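# Hang a power strip on two screws by keyholes

## Task

Put the power strip onto the two screws using its keyhole slots, oriented so the narrow part of each slot is uppermost, and leave it hanging level with nothing holding it.

## Robot and tools

Robot: two arms, left_arm and right_arm, each a six-joint arm ending in a two-finger parallel gripper with a wrist camera. Base positions in the scene frame: left_arm (-0.051, +0.349, 0) m, right_arm (-0.026, -0.326, 0) m, both turned a few degrees about z. A two-camera stand is fixed behind the arms. A loose object may occasionally get a short push from outside.

Frames. Scene frame: origin at table-top height halfway between the nominal bases, +x away from the robot over the table, +z up, +y toward left_arm (arm names do not match image sides). Reported gripper positions (metres) and quaternions (wxyz) are in each arm's own base frame. Fixed cameras and the table use the scene frame. Motion offsets are along the current Hand target's own axes. On the gripper, +z is the direction the fingers point, and the fingers open and close along its y axis. end_effector_position is the point between the pads, roughly 1 cm short of the fingertips. Reported poses may be off by a few cm, more at long reach.

execute_actions(actions, cameras). actions is a list of actions; each action is a table of up to 15 rows, one per 1/30 s step; if fewer rows are given, the last repeats. Every row has 14 numbers in [-1, 1], one list covering both arms: left dx, dy, dz, rx, ry, rz, opening, then right dx, dy, dz, rx, ry, rz, opening. The six pose numbers are an offset from that arm's Hand target as it was when the action began (every row counts from there, not from the row before); 1.0 = 0.6 m for dx/dy/dz and 180 degrees for the rotation vector rx/ry/rz. A new action starts from the updated Hand target, so repeating an offset adds it again. Opening is absolute: +1 fully open (0.094 m), -1 closed. Six zeros re-request the present Hand target; a 0 opening is a real command (half open), so resend the current opening to keep a gripper as is. cameras: list of names, ["all"], or []; images come by default only with an empty actions list.

move(target, speed, blend, opening_speed, grip_force, blocking, cameras). target: one 14-number row in the same layout and scale, or a list of up to 15 such rows forming waypoints; every row is an offset from the Hand targets at the start of the move, not from the previous waypoint. Paths are straight, end together, take at least 0.5 s and are cut off after 10 s; they ignore obstacles and the other arm. speed: m/s, 0.002 to 2.9, default 0.25 (rotation up to twice that in rad/s), one value or one per waypoint. blend: corner rounding in m, 0 means stop at each waypoint. opening_speed: rate of the opening command, per second on the -1..1 scale, at least 0.2; use it to close gently. grip_force: per-pad limit in N, 10 to 50, one number or one per arm; it persists; lower values close slowly. blocking=false returns after about 0.5 s while motion continues. The result adds a move: line (done, off_target, moving, held, fault) and limits (paced = pose clipped, held = steps withheld). Done means within 10 mm and 2 degrees, not that nothing is touched.

wait(seconds 0 to 10, cameras): lets time pass holding commands; returns early if a running move ends. stop(cameras): brakes a running move. zoom_image(camera, region [x0, y0, x1, y1] in image pixels, at most 504 by 504): closer look at the newest image of cam_head_left, cam_head_right, cam_high, cam_low, cam_left_wrist or cam_right_wrist (all 896x504). read_manual(section "licences"): licence texts only. finished_scene(scene = current scene number): ends the scene irrevocably; the strip must stay hung without the robot.

Results: per arm end_effector_position, end_effector_quat_wxyz, Hand target (the base for the next offsets), Tool commands, grip_measured (measured opening on the -1..1 scale, reads a bit wide when empty and a bit narrow on a hard part), grip_effort_nm (gripper motor effort, negative = closing; not pad force), joint positions (last = opening in m), joint torques (include gravity; joints 1 to 3 wrap at ±28 N m), joint velocities (may say within noise), and step positions for action calls. MOTOR HOT appears at 75 °C; at 90 °C the arm folds and stays idle; at 100 °C it collapses.

Control notes: each step the commanded orientation is limited to 40 degrees from the measured one; grippers often rest short of the target by up to a few cm, so resend or add the missing offset. An arm stopped by contact keeps pushing until commanded back past its gripper. Holding loads, stretching out or pushing toward unreachable poses heats motors.

Avoid: dropping the strip or releasing it while it moves, letting anything leave the table or be left off it, fast hits on screws, wall or table, hard pressing, arms or grippers touching each other (closing on the other arm's fingers counts), loads on wrist-camera cables (cable contact counts as hand contact), paths near an arm's own base (go around it), and fast moves near full stretch where the gripper overshoots.

Each tool is called as name(argument=value, ...), one argument or row to a line, values as JSON.

## Session

execute_actions(
  actions=[],
)

Scene clock: 0.00 s.
left_arm: end_effector_position=(+0.4437, +0.1242, +0.2851) grip_measured=+1.000 grip_effort_nm=n/a end_effector_quat_wxyz=(+0.730, -0.247, +0.633, -0.081) | right_arm: end_effector_position=(+0.4397, -0.0537, +0.2477) grip_measured=+1.000 grip_effort_nm=n/a end_effector_quat_wxyz=(+0.737, +0.060, +0.668, +0.084)
Joint positions: left_arm=[0.277 1.442 0.73 0.791 0.015 -0.483 0.094] | right_arm=[-0.223 1.5 0.575 1.029 -0.245 0.229 0.094]
Joint velocities: within noise
Joint torques (N m): no reading
Heat: left arm: 28 °C; right arm: 31 °C.
Hand target: left_arm +0.4436, +0.1241, +0.2880; +0.731, -0.246, +0.632, -0.080 | right_arm +0.4396, -0.0537, +0.2564; +0.744, +0.057, +0.660, +0.082
Tool commands: left_gripper/opening=+1.0 right_gripper/opening=+1.0

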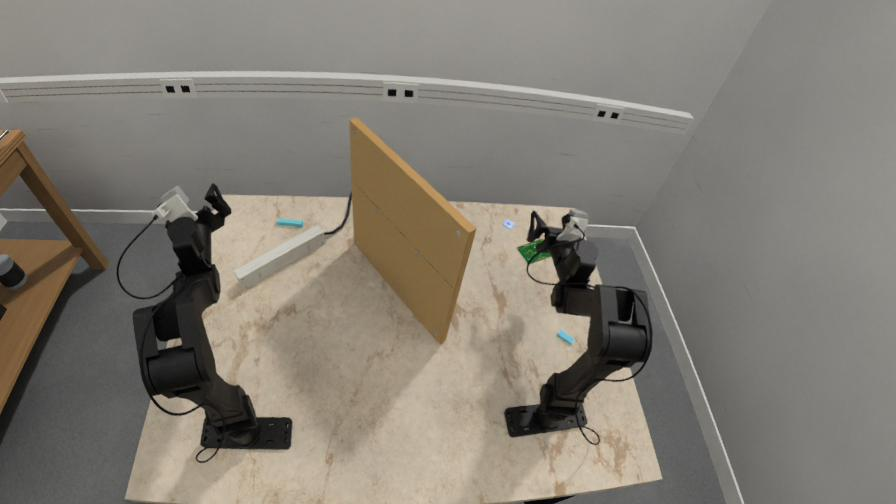

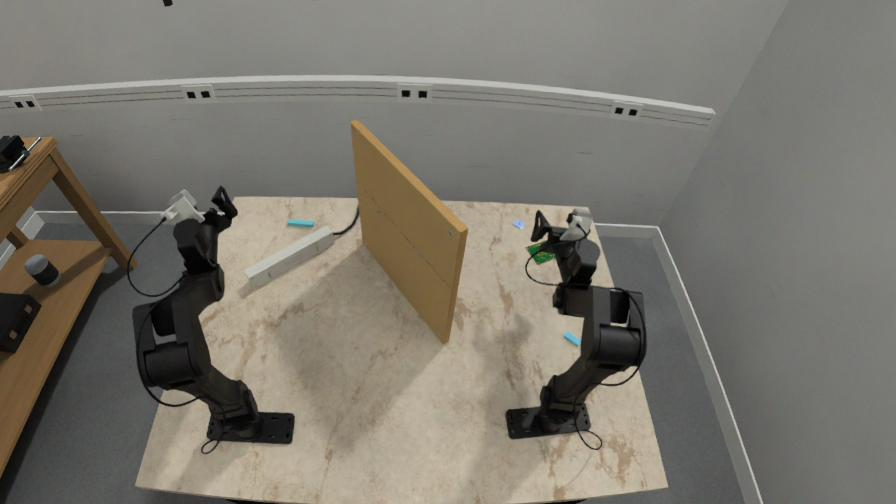

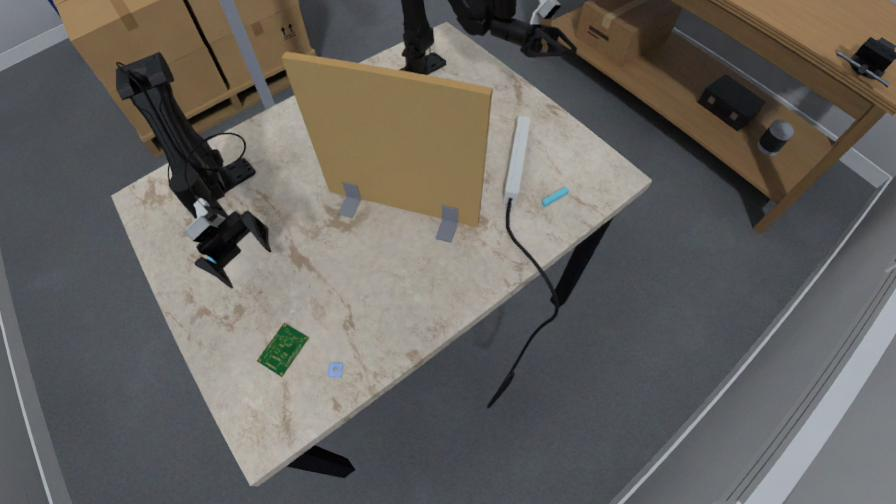

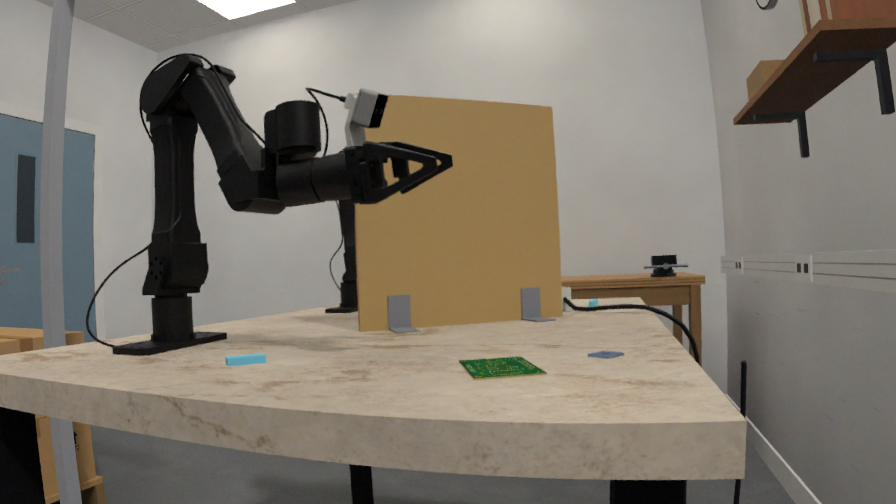

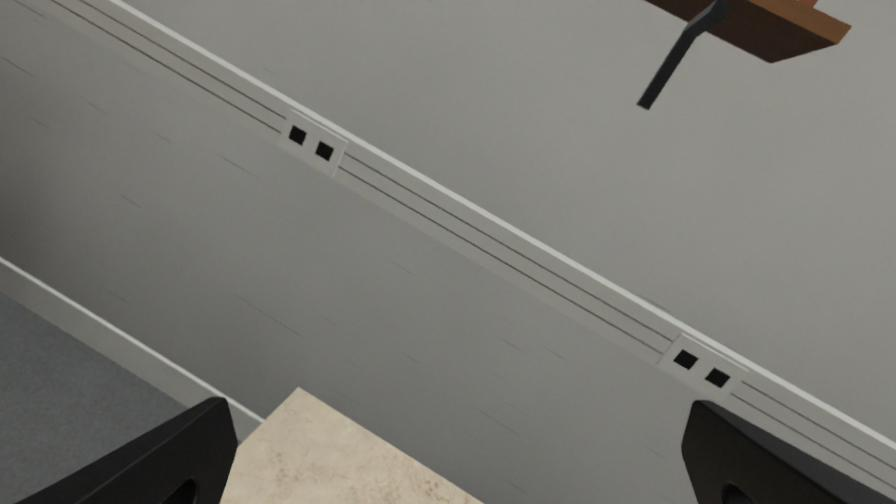

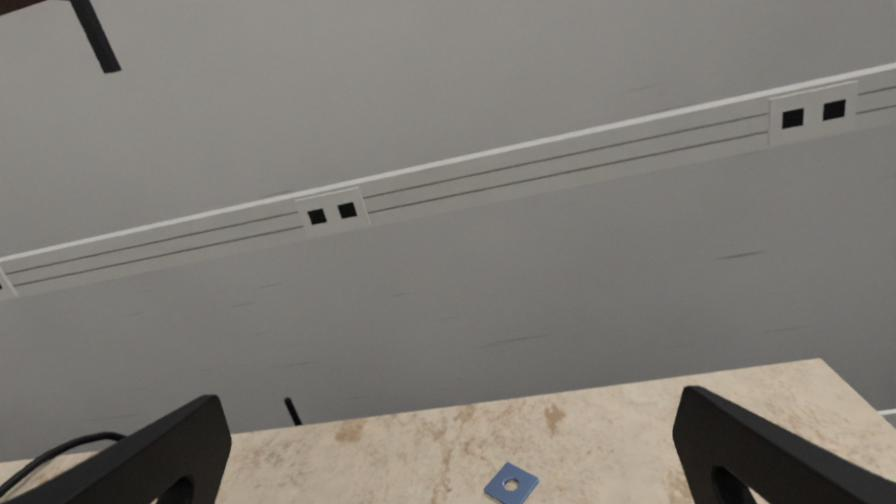

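zoom_image(
  camera="cam_head_left",
  region=[220, 110, 490, 350],
)

zoom_image(
  camera="cam_head_right",
  region=[220, 110, 490, 350],
)

zoom_image(
  camera="cam_high",
  region=[430, 90, 610, 270],
)

Scaled by 1.867 from the camera's 896x504 image, which has a finer 1280x720 frame.

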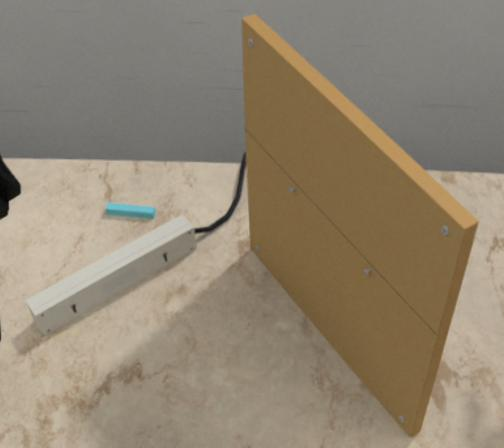

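Scaled by 1.867 from the camera's 896x504 image, which has a finer 1280x720 frame.

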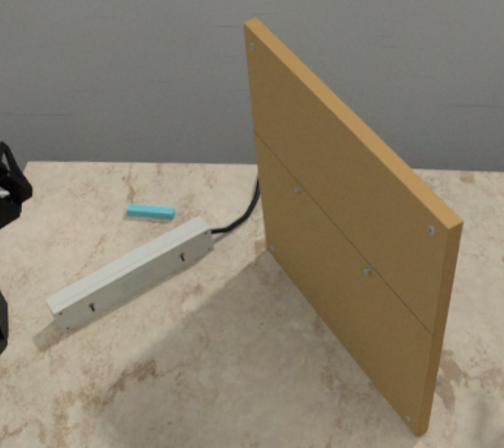

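Scaled by 2.800 from the camera's 896x504 image, which has a finer 1280x720 frame.

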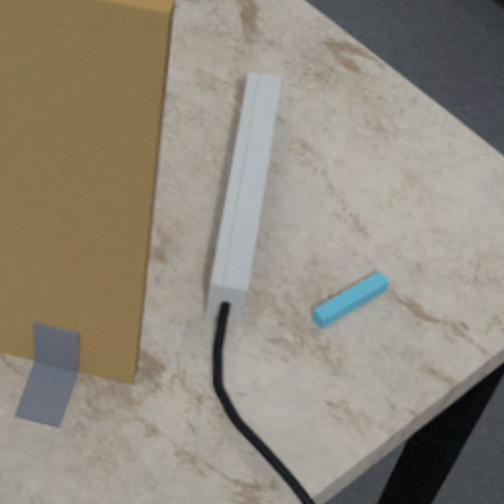

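move(
  target=[0.148,-0.145,0.009,0.199,0.541,0.394,1,0,0,0,0,0,0,1],
  cameras=["cam_left_wrist","cam_head_left"],
)

zoom_image(
  camera="cam_head_left",
  region=[225, 210, 335, 300],
)

Scene clock: 47.77 s.
left_arm: end_effector_position=(+0.4816, +0.0144, +0.2528) grip_measured=+1.000 grip_effort_nm=0.00 end_effector_quat_wxyz=(+0.186, +0.431, +0.877, +0.097) | right_arm: end_effector_position=(+0.4397, -0.0537, +0.2477) grip_measured=+1.000 grip_effort_nm=-0.01 end_effector_quat_wxyz=(+0.737, +0.060, +0.668, +0.084)
Joint positions: left_arm=[0.029 2.202 2.596 -1.541 0.002 0.942 0.094] | right_arm=[-0.223 1.5 0.575 1.029 -0.245 0.229 0.094]
Joint torques (N m): left_arm=[-0.55 -9.14 7.97 0.8 -0.04 0.02] | right_arm=[0.06 -6.68 7.97 2.08 -0.01 -0.04]
Heat: left arm: 35 °C; right arm: 33 °C.
Hand target: left_arm +0.4823, +0.0122, +0.2499; +0.000, +0.446, +0.895, +0.001 | right_arm +0.4396, -0.0537, +0.2564; +0.744, +0.057, +0.660, +0.082
Off the commanded pose: left_arm 0.004 m, 24 deg | right_arm 0.009 m, 1 deg.
joint sent to its limit (left arm) — joint 4 (wrist pitch), lower limit. The joint targets are off in orientation, not in position.
move: off_target (left_arm)
camera_calibration:
cam_left_wrist: T_world_to_cam=[[-0.703426, -0.614303, -0.357524, 0.43805], [-0.69388, 0.702513, 0.158133, 0.321972], [0.154023, 0.359314, -0.920419, 0.240397], [0, 0, 0, 1]] pos_world=[0.494519, -0.0434718, 0.326965]
Images, in order (width x height): cam_head_left 896x504, cam_left_wrist 896x504.

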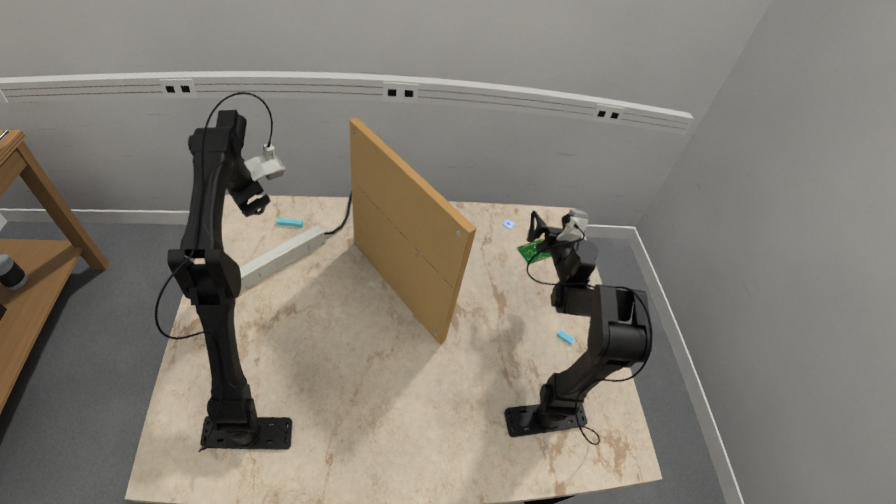

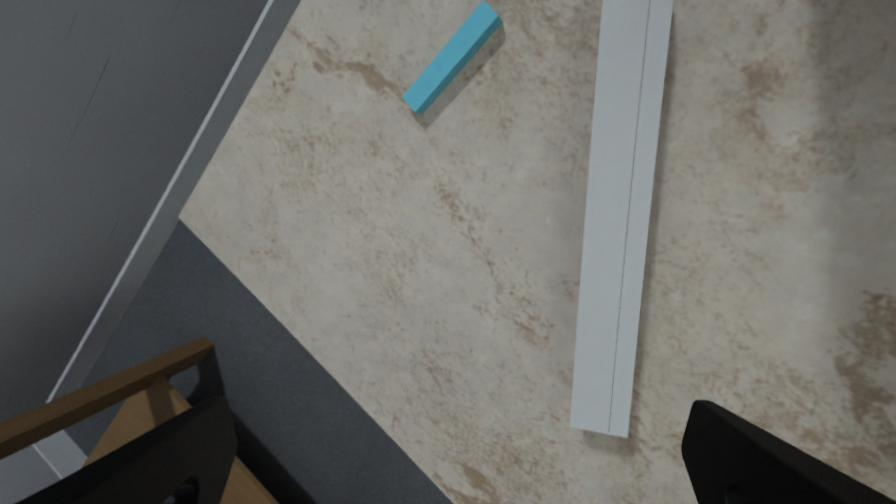

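Scaled by 4.582 from the camera's 896x504 image, which has a finer 1280x720 frame.

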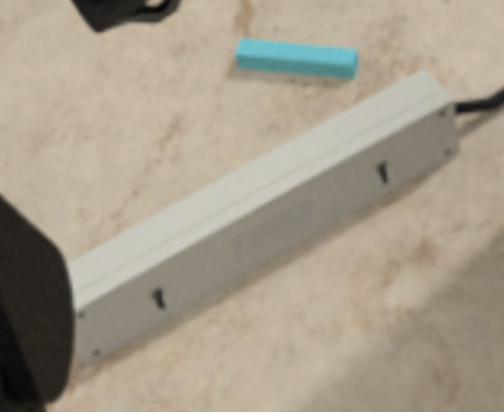

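move(
  target=[-0.051,-0.038,0.217,0,0,-0.015,0.9,0,0,0,0,0,0,1],
  cameras=["cam_left_wrist","cam_head_left"],
)

Scene clock: 56.20 s.
left_arm: end_effector_position=(+0.4870, -0.0224, +0.1266) grip_measured=+0.902 grip_effort_nm=-0.09 end_effector_quat_wxyz=(+0.054, +0.424, +0.903, +0.028) | right_arm: end_effector_position=(+0.4397, -0.0537, +0.2477) grip_measured=+1.000 grip_effort_nm=-0.01 end_effector_quat_wxyz=(+0.737, +0.060, +0.668, +0.084)
Joint positions: left_arm=[-0.052 2.425 2.521 -1.544 -0.012 0.827 0.089] | right_arm=[-0.223 1.5 0.575 1.029 -0.245 0.229 0.094]
Joint torques (N m): left_arm=[-0.46 -11.56 5.85 0.24 0.06 -0.06] | right_arm=[0.09 -6.64 7.76 2.06 -0.02 -0.03]
Heat: left arm: 34 °C; right arm: 33 °C.
Hand target: left_arm +0.4827, -0.0259, +0.1196; +0.000, +0.424, +0.905, +0.001 | right_arm +0.4396, -0.0537, +0.2564; +0.744, +0.057, +0.660, +0.082
Off the commanded pose: left_arm 0.009 m, 7 deg | right_arm 0.009 m, 1 deg.
joint sent to its limit (left arm) — joint 4 (wrist pitch), lower limit. The joint targets are off in orientation, not in position.
move: off_target (left_arm)
camera_calibration:
cam_left_wrist: T_world_to_cam=[[-0.754847, -0.643362, -0.127639, 0.369439], [-0.641173, 0.682784, 0.350289, 0.321097], [-0.138212, 0.346253, -0.927904, 0.279671], [0, 0, 0, 1]] pos_world=[0.523403, -0.0783941, 0.194186]
Images, in order (width x height): cam_head_left 896x504, cam_left_wrist 896x504.

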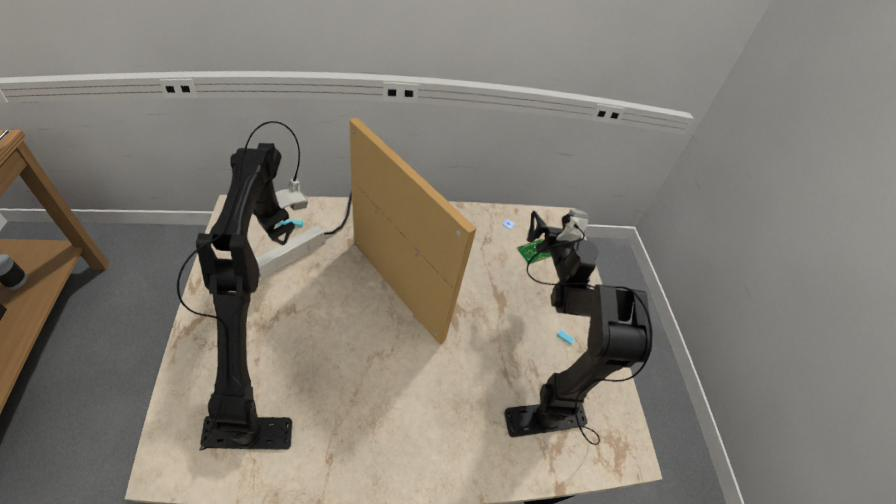

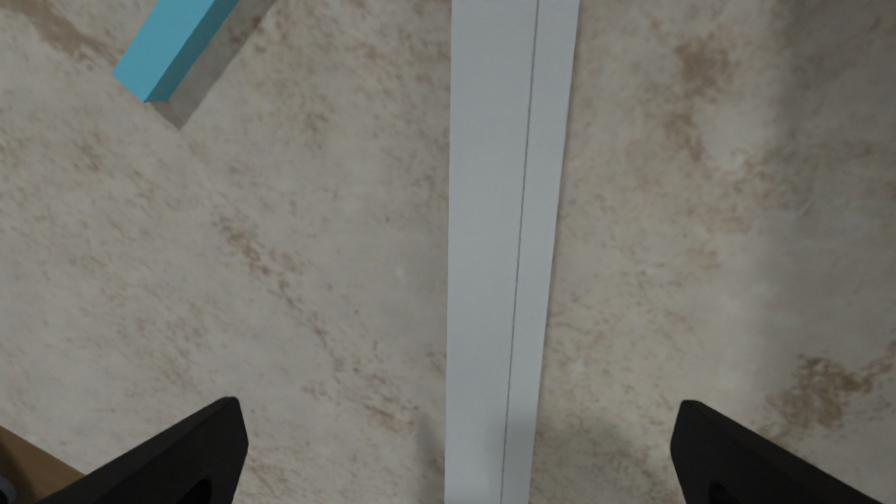

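move(
  target=[0,-0.01,0.137,0,0,0,0.9,0,0,0,0,0,0,1],
  cameras=["cam_left_wrist","cam_high"],
  speed=0.12,
)

zoom_image(
  camera="cam_high",
  region=[430, 50, 610, 230],
)

Scene clock: 62.53 s.
left_arm: end_effector_position=(+0.4785, -0.0243, +0.0465) grip_measured=+0.902 grip_effort_nm=-0.09 end_effector_quat_wxyz=(+0.004, +0.423, +0.906, +0.008) | right_arm: end_effector_position=(+0.4397, -0.0537, +0.2477) grip_measured=+1.000 grip_effort_nm=-0.01 end_effector_quat_wxyz=(+0.737, +0.060, +0.668, +0.084)
Joint positions: left_arm=[-0.057 2.455 2.258 -1.362 -0.012 0.817 0.089] | right_arm=[-0.223 1.5 0.575 1.029 -0.245 0.229 0.094]
Joint torques (N m): left_arm=[-0.73 -11.54 5.96 0.28 0.07 -0.04] | right_arm=[-0.01 -6.76 7.84 2.04 0.02 -0.06]
Heat: left arm: 33 °C; right arm: 33 °C.
Hand target: left_arm +0.4781, -0.0295, +0.0373; +0.000, +0.424, +0.906, +0.001 | right_arm +0.4396, -0.0537, +0.2564; +0.744, +0.057, +0.660, +0.082
Off the commanded pose: left_arm 0.011 m, 1 deg | right_arm 0.009 m, 1 deg.
move: off_target (left_arm)
camera_calibration:
cam_left_wrist: T_world_to_cam=[[-0.761308, -0.64662, -0.0478826, 0.350853], [-0.602135, 0.677673, 0.422129, 0.322816], [-0.240509, 0.350202, -0.90527, 0.252717], [0, 0, 0, 1]] pos_world=[0.522266, -0.080397, 0.109307]
Images, in order (width x height): cam_high 896x504, cam_left_wrist 896x504.

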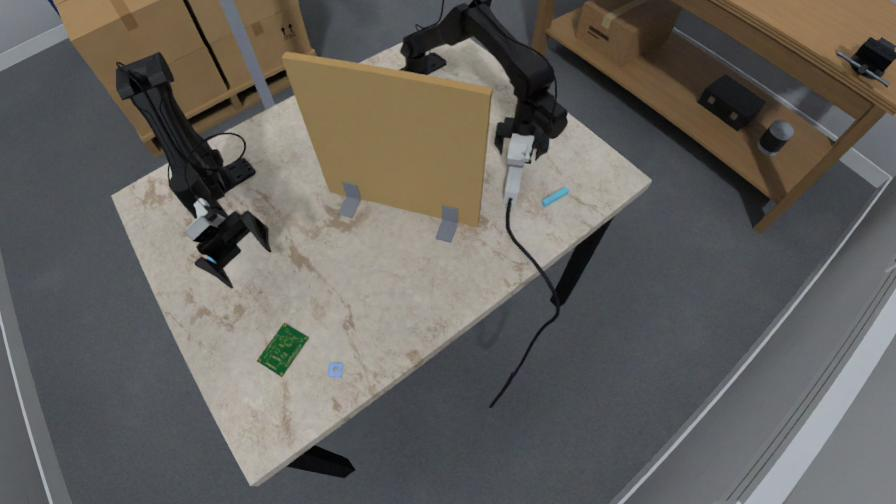

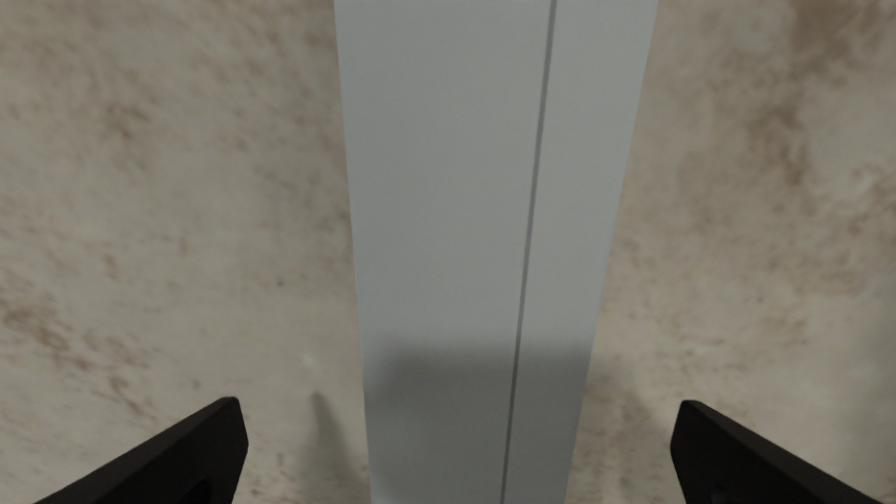

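Scaled by 2.800 from the camera's 896x504 image, which has a finer 1280x720 frame.

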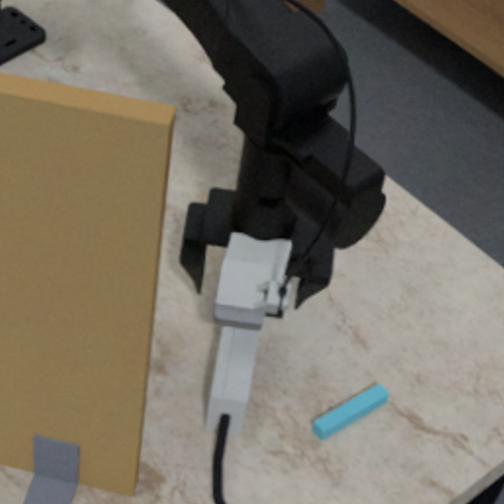

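move(
  target=[
    [0,0,0.012,0,0,0,0.9,0,0,0,0,0,0,1],
    [0,0,0.012,0,0,0,-0.7,0,0,0,0,0,0,1],
  ],
  opening_speed=0.5,
  grip_force=20,
)

Scene clock: 76.33 s.
left_arm: end_effector_position=(+0.4797, -0.0245, +0.0406) grip_measured=-0.287 grip_effort_nm=-0.46 end_effector_quat_wxyz=(+0.006, +0.423, +0.906, +0.008) | right_arm: end_effector_position=(+0.4397, -0.0537, +0.2477) grip_measured=+1.000 grip_effort_nm=-0.01 end_effector_quat_wxyz=(+0.737, +0.060, +0.668, +0.084)
Joint positions: left_arm=[-0.057 2.455 2.235 -1.334 -0.011 0.817 0.034] | right_arm=[-0.223 1.5 0.575 1.029 -0.245 0.229 0.094]
Joint torques (N m): left_arm=[-0.73 -11.59 5.5 0.29 0.06 -0.05] | right_arm=[-0.14 -6.65 7.87 2.08 0 -0.04]
Heat: left arm: 33 °C; right arm: 34 °C.
Hand target: left_arm +0.4781, -0.0294, +0.0301; +0.000, +0.424, +0.906, +0.001 | right_arm +0.4396, -0.0537, +0.2564; +0.744, +0.057, +0.660, +0.082
Off the commanded pose: left_arm 0.012 m, 1 deg | right_arm 0.009 m, 1 deg.
grip_force (N): 20, 20
move: off_target (left_arm); target 2's new opening was sent with left_arm's hand 0.012 m and 1 deg from that target

move(
  target=[
    [0,0,-0.2,0,0,0,-0.7,0,0,0,0,0,0,1],
    [0,-0.1,-0.22,-0.34,0,0,-0.7,0,0,0,0,0,0,1],
  ],
  grip_force=40,
  blend=0.03,
  cameras=["cam_left_wrist","cam_head_left","cam_head_right","cam_high","cam_low"],
)

zoom_image(
  camera="cam_head_left",
  region=[200, 150, 380, 300],
)

Scene clock: 83.73 s.
left_arm: end_effector_position=(+0.4256, -0.0682, +0.1354) grip_measured=-0.299 grip_effort_nm=-0.84 end_effector_quat_wxyz=(+0.174, +0.400, +0.783, +0.444) | right_arm: end_effector_position=(+0.4397, -0.0537, +0.2477) grip_measured=+1.000 grip_effort_nm=-0.01 end_effector_quat_wxyz=(+0.737, +0.060, +0.668, +0.084)
Joint positions: left_arm=[-0.497 1.812 1.252 -0.528 -0.908 0.687 0.033] | right_arm=[-0.223 1.5 0.575 1.029 -0.245 0.229 0.094]
Joint torques (N m): left_arm=[-0.55 -12.14 6.91 1.52 -0.88 -0.11] | right_arm=[-0.09 -6.64 7.9 2.08 0 -0.01]
Heat: left arm: 34 °C; right arm: 34 °C.
Hand target: left_arm +0.4319, -0.0680, +0.1620; +0.216, +0.365, +0.779, +0.461 | right_arm +0.4396, -0.0537, +0.2564; +0.744, +0.057, +0.660, +0.082
Off the commanded pose: left_arm 0.027 m, 7 deg | right_arm 0.009 m, 1 deg.
grip_force (N): 40, 40
move: off_target (left_arm)
camera_calibration:
cam_left_wrist: T_world_to_cam=[[-0.446878, -0.273981, -0.851607, 0.286877], [-0.836267, 0.466046, 0.288891, 0.386376], [0.317737, 0.84127, -0.437387, 0.0683689], [0, 0, 0, 1]] pos_world=[0.429589, -0.158987, 0.162589]
Images, in order (width x height): cam_head_left 896x504, cam_head_right 896x504, cam_high 896x504, cam_low 896x504, cam_left_wrist 896x504.

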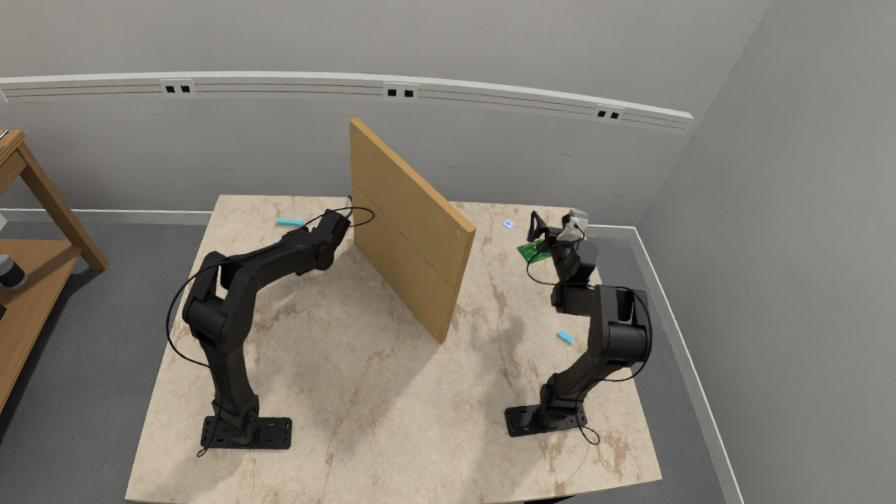

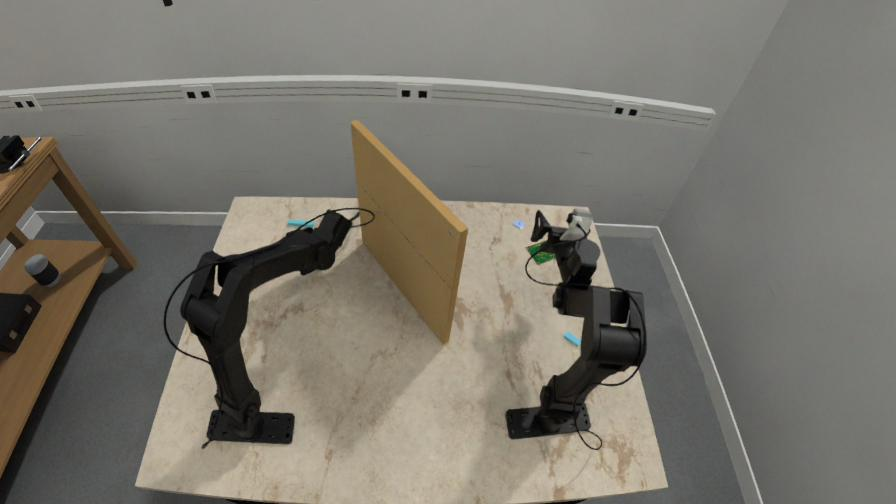

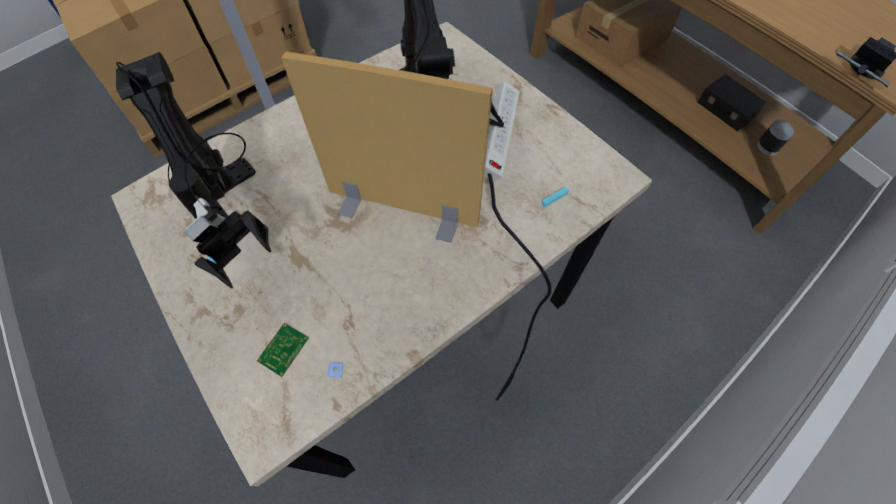

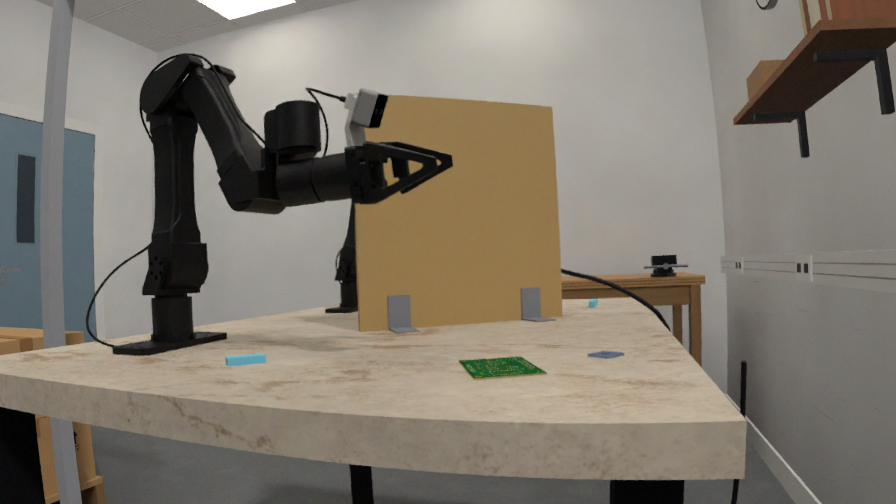

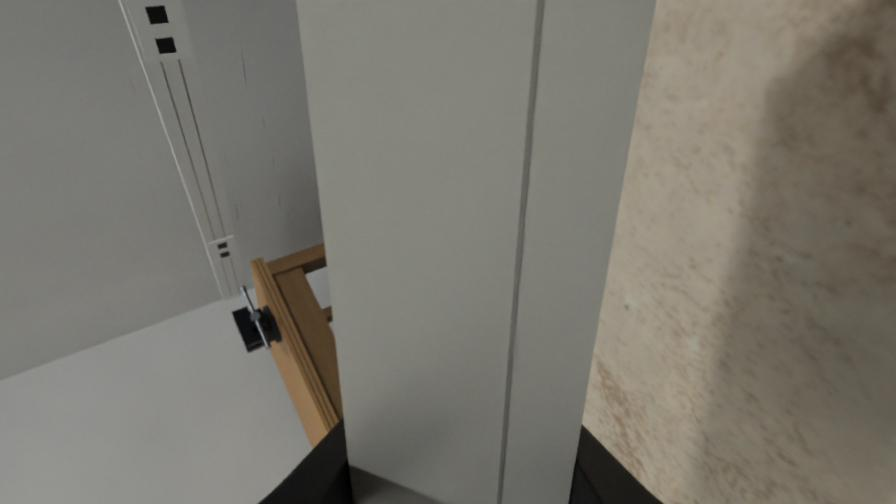

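Scaled by 2.800 from the camera's 896x504 image, which has a finer 1280x720 frame.

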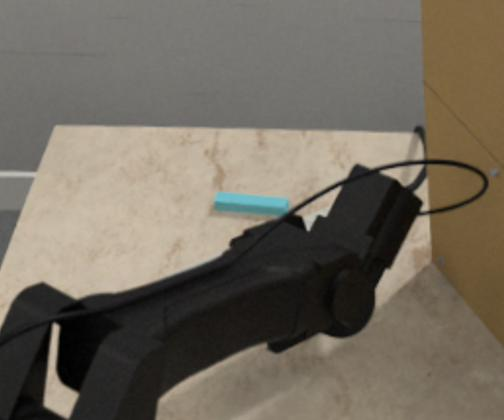

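move(
  target=[0.064,-0.098,0.115,-0.033,0,0,-0.7,0,0,0,0,0,0,1],
  speed=0.15,
  cameras=["cam_head_right","cam_high"],
)

zoom_image(
  camera="cam_high",
  region=[450, 50, 610, 210],
)

Scene clock: 92.80 s.
left_arm: end_effector_position=(+0.4275, -0.0223, +0.0698) grip_measured=-0.299 grip_effort_nm=-0.84 end_effector_quat_wxyz=(+0.218, +0.380, +0.754, +0.489) | right_arm: end_effector_position=(+0.4397, -0.0537, +0.2477) grip_measured=+1.000 grip_effort_nm=-0.01 end_effector_quat_wxyz=(+0.737, +0.060, +0.668, +0.084)
Joint positions: left_arm=[-0.398 1.859 0.853 0.217 -0.924 0.941 0.033] | right_arm=[-0.223 1.5 0.575 1.029 -0.245 0.229 0.094]
Joint torques (N m): left_arm=[0.58 -7.54 5.81 1.91 -0.64 -0.08] | right_arm=[0.03 -6.76 7.76 2.07 0.01 -0.01]
Heat: left arm: 34 °C; right arm: 34 °C.
Hand target: left_arm +0.4321, -0.0179, +0.0773; +0.235, +0.354, +0.754, +0.501 | right_arm +0.4396, -0.0537, +0.2564; +0.744, +0.057, +0.660, +0.082
Off the commanded pose: left_arm 0.010 m, 4 deg | right_arm 0.009 m, 1 deg.
grip_force (N): 40, 40
move: off_target (left_arm)
Images, in order (width x height): cam_head_right 896x504, cam_high 896x504.

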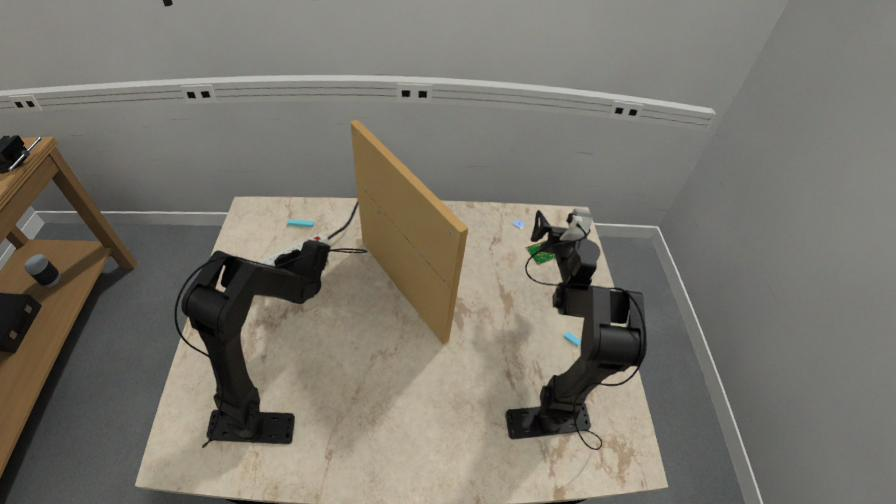

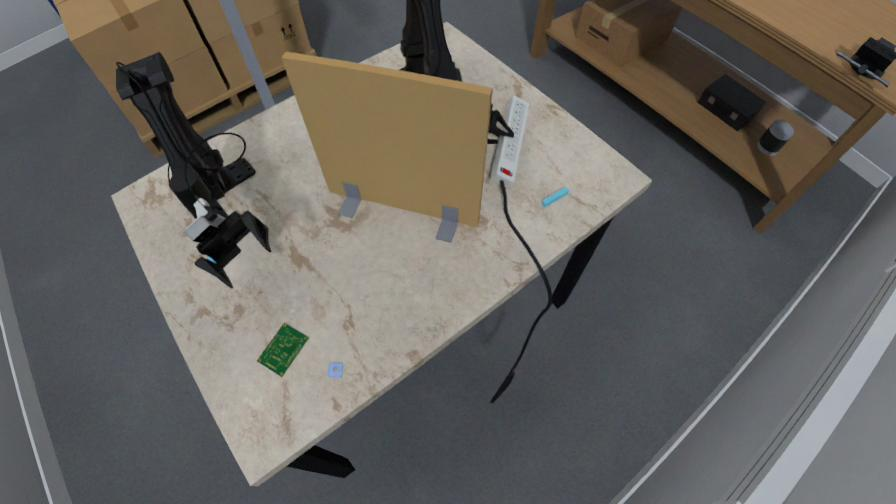

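Scaled by 3.150 from the camera's 896x504 image, which has a finer 1280x720 frame.

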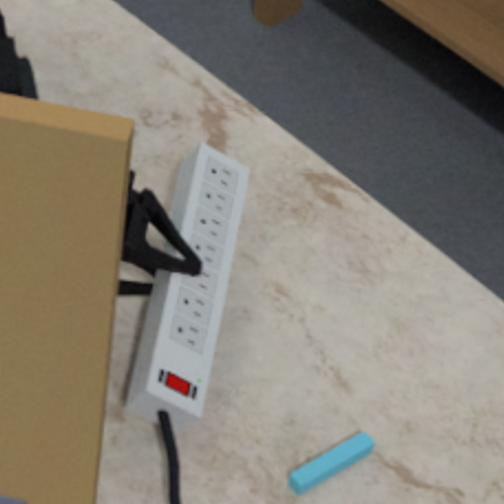

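move(
  target=[
    [0,-0.05,0.021,0,0,0,-0.7,0,0,0,0,0,0,1],
    [0,-0.067,0.028,0,0,0,-0.7,0,0,0,0,0,0,1],
  ],
  speed=[0.1,0.03],
  cameras=["cam_low","cam_high","cam_left_wrist"],
)

zoom_image(
  camera="cam_high",
  region=[450, 50, 610, 210],
)

Scene clock: 99.33 s.
left_arm: end_effector_position=(+0.4352, -0.0247, +0.0378) grip_measured=-0.299 grip_effort_nm=-0.84 end_effector_quat_wxyz=(+0.245, +0.358, +0.755, +0.492) | right_arm: end_effector_position=(+0.4397, -0.0537, +0.2477) grip_measured=+1.000 grip_effort_nm=-0.01 end_effector_quat_wxyz=(+0.737, +0.060, +0.668, +0.084)
Joint positions: left_arm=[-0.398 1.995 0.817 0.451 -0.932 0.931 0.033] | right_arm=[-0.223 1.5 0.575 1.029 -0.245 0.229 0.094]
Joint torques (N m): left_arm=[0.55 -7.38 4.52 1.56 -0.55 0.05] | right_arm=[0.08 -6.71 7.86 2.07 -0.01 -0.07]
Heat: left arm: 34 °C; right arm: 34 °C.
Hand target: left_arm +0.4321, -0.0179, +0.0339; +0.235, +0.353, +0.754, +0.501 | right_arm +0.4396, -0.0537, +0.2564; +0.744, +0.057, +0.660, +0.082
Off the commanded pose: left_arm 0.008 m, 2 deg | right_arm 0.009 m, 1 deg.
grip_force (N): 40, 40
move: done
camera_calibration:
cam_left_wrist: T_world_to_cam=[[-0.27197, -0.248868, -0.929568, 0.147437], [-0.876525, 0.462744, 0.132563, 0.42574], [0.397161, 0.850842, -0.343991, -0.0518422], [0, 0, 0, 1]] pos_world=[0.43386, -0.116207, 0.0627818]
Images, in order (width x height): cam_high 896x504, cam_low 896x504, cam_left_wrist 896x504.

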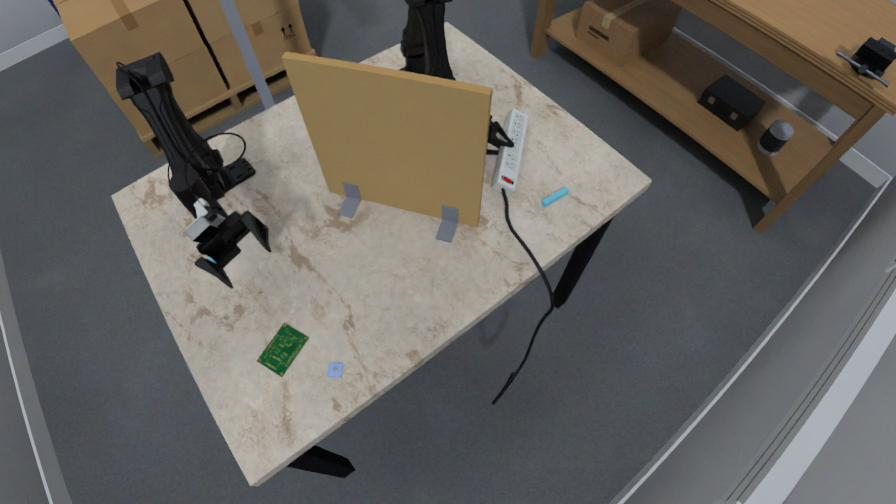

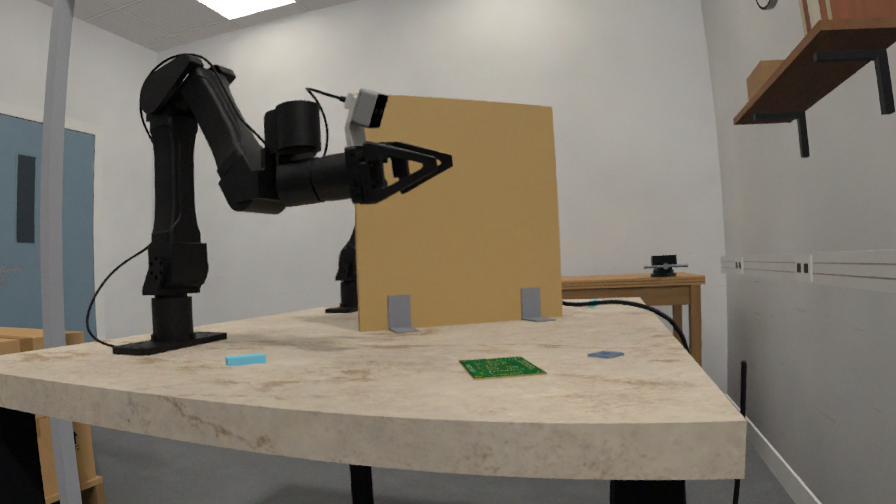

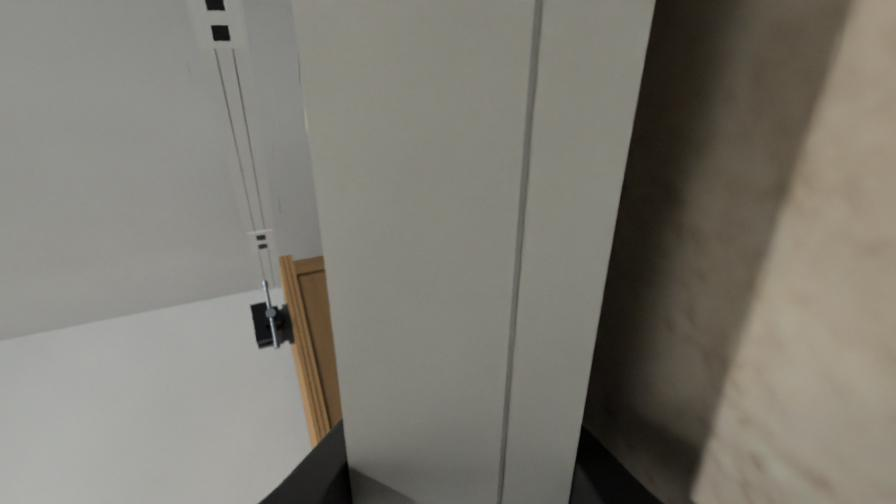

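Scaled by 3.150 from the camera's 896x504 image, which has a finer 1280x720 frame.

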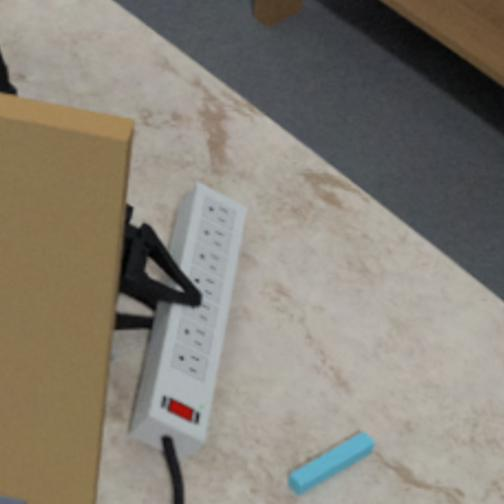

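move(
  target=[0,-0.014,0.006,0,0,0,-0.7,0,0,0,0,0,0,1],
  speed=0.03,
)

move(
  target=[0,0,0,0,0,0,0.0,0,0,0,0,0,0,1],
  opening_speed=0.2,
  cameras=["cam_left_wrist","cam_high"],
)

zoom_image(
  camera="cam_high",
  region=[450, 50, 610, 210],
)

Scene clock: 103.80 s.
left_arm: end_effector_position=(+0.4373, -0.0233, +0.0354) grip_measured=-0.299 grip_effort_nm=-0.84 end_effector_quat_wxyz=(+0.250, +0.346, +0.754, +0.499) | right_arm: end_effector_position=(+0.4397, -0.0537, +0.2477) grip_measured=+1.000 grip_effort_nm=-0.01 end_effector_quat_wxyz=(+0.737, +0.060, +0.668, +0.084)
Joint positions: left_arm=[-0.398 2.022 0.817 0.5 -0.951 0.931 0.033] | right_arm=[-0.223 1.5 0.575 1.029 -0.245 0.229 0.094]
Joint torques (N m): left_arm=[0.57 -7.08 3.99 1.46 -0.35 0.06] | right_arm=[0.03 -6.65 7.87 2.05 0.01 -0.04]
Heat: left arm: 34 °C; right arm: 34 °C.
Hand target: left_arm +0.4321, -0.0179, +0.0247; +0.235, +0.354, +0.754, +0.501 | right_arm +0.4396, -0.0537, +0.2564; +0.744, +0.057, +0.660, +0.082
Off the commanded pose: left_arm 0.013 m, 2 deg | right_arm 0.009 m, 1 deg.
grip_force (N): 40, 40
move: off_target (left_arm)

Scene clock: 107.50 s.
left_arm: end_effector_position=(+0.4374, -0.0234, +0.0355) grip_measured=-0.002 grip_effort_nm=0.10 end_effector_quat_wxyz=(+0.249, +0.349, +0.752, +0.500) | right_arm: end_effector_position=(+0.4397, -0.0537, +0.2477) grip_measured=+1.000 grip_effort_nm=-0.01 end_effector_quat_wxyz=(+0.737, +0.060, +0.668, +0.084)
Joint positions: left_arm=[-0.398 2.022 0.817 0.501 -0.95 0.939 0.047] | right_arm=[-0.223 1.5 0.575 1.029 -0.245 0.229 0.094]
Joint torques (N m): left_arm=[0.57 -7.04 4 1.45 -0.36 -0.02] | right_arm=[0.05 -6.71 7.98 2.07 0 -0.04]
Heat: left arm: 34 °C; right arm: 34 °C.
Hand target: left_arm +0.4321, -0.0179, +0.0247; +0.235, +0.354, +0.754, +0.501 | right_arm +0.4396, -0.0537, +0.2564; +0.744, +0.057, +0.660, +0.082
Off the commanded pose: left_arm 0.013 m, 2 deg | right_arm 0.009 m, 1 deg.
grip_force (N): 40, 40
move: off_target (left_arm)
camera_calibration:
cam_left_wrist: T_world_to_cam=[[-0.248804, -0.244432, -0.937203, 0.13648], [-0.88435, 0.45195, 0.1169, 0.43109], [0.394995, 0.857901, -0.32861, -0.0539473], [0, 0, 0, 1]] pos_world=[0.4365, -0.11519, 0.059787]
Images, in order (width x height): cam_high 896x504, cam_left_wrist 896x504.

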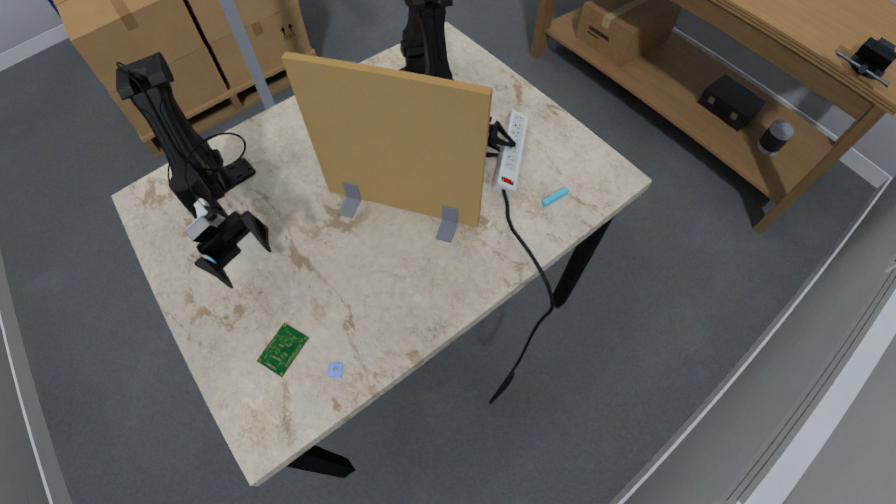

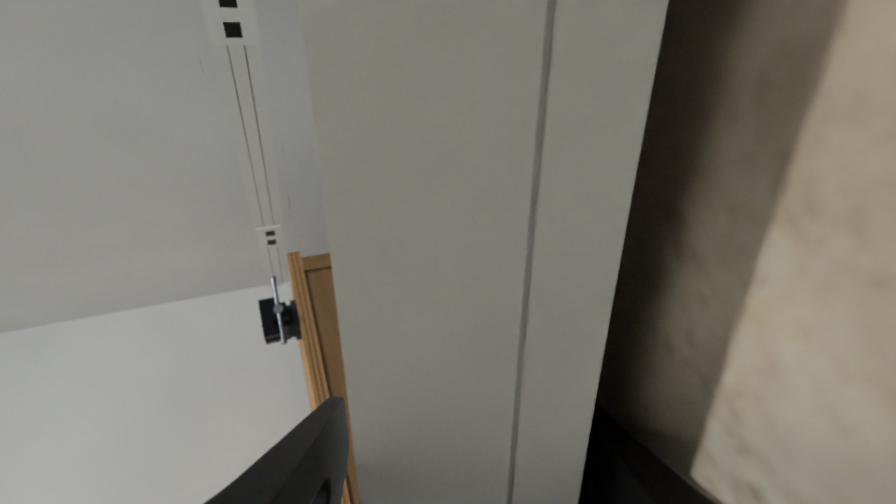

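Scaled by 3.150 from the camera's 896x504 image, which has a finer 1280x720 frame.

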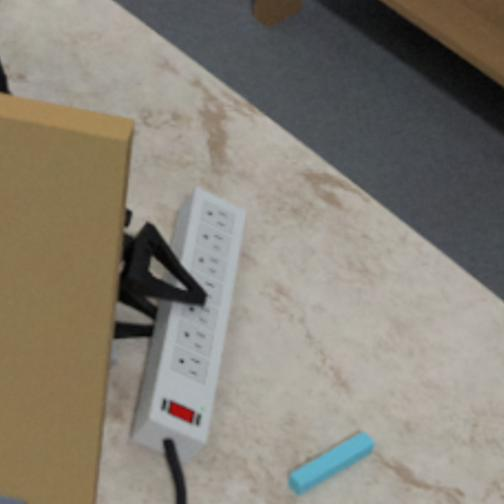

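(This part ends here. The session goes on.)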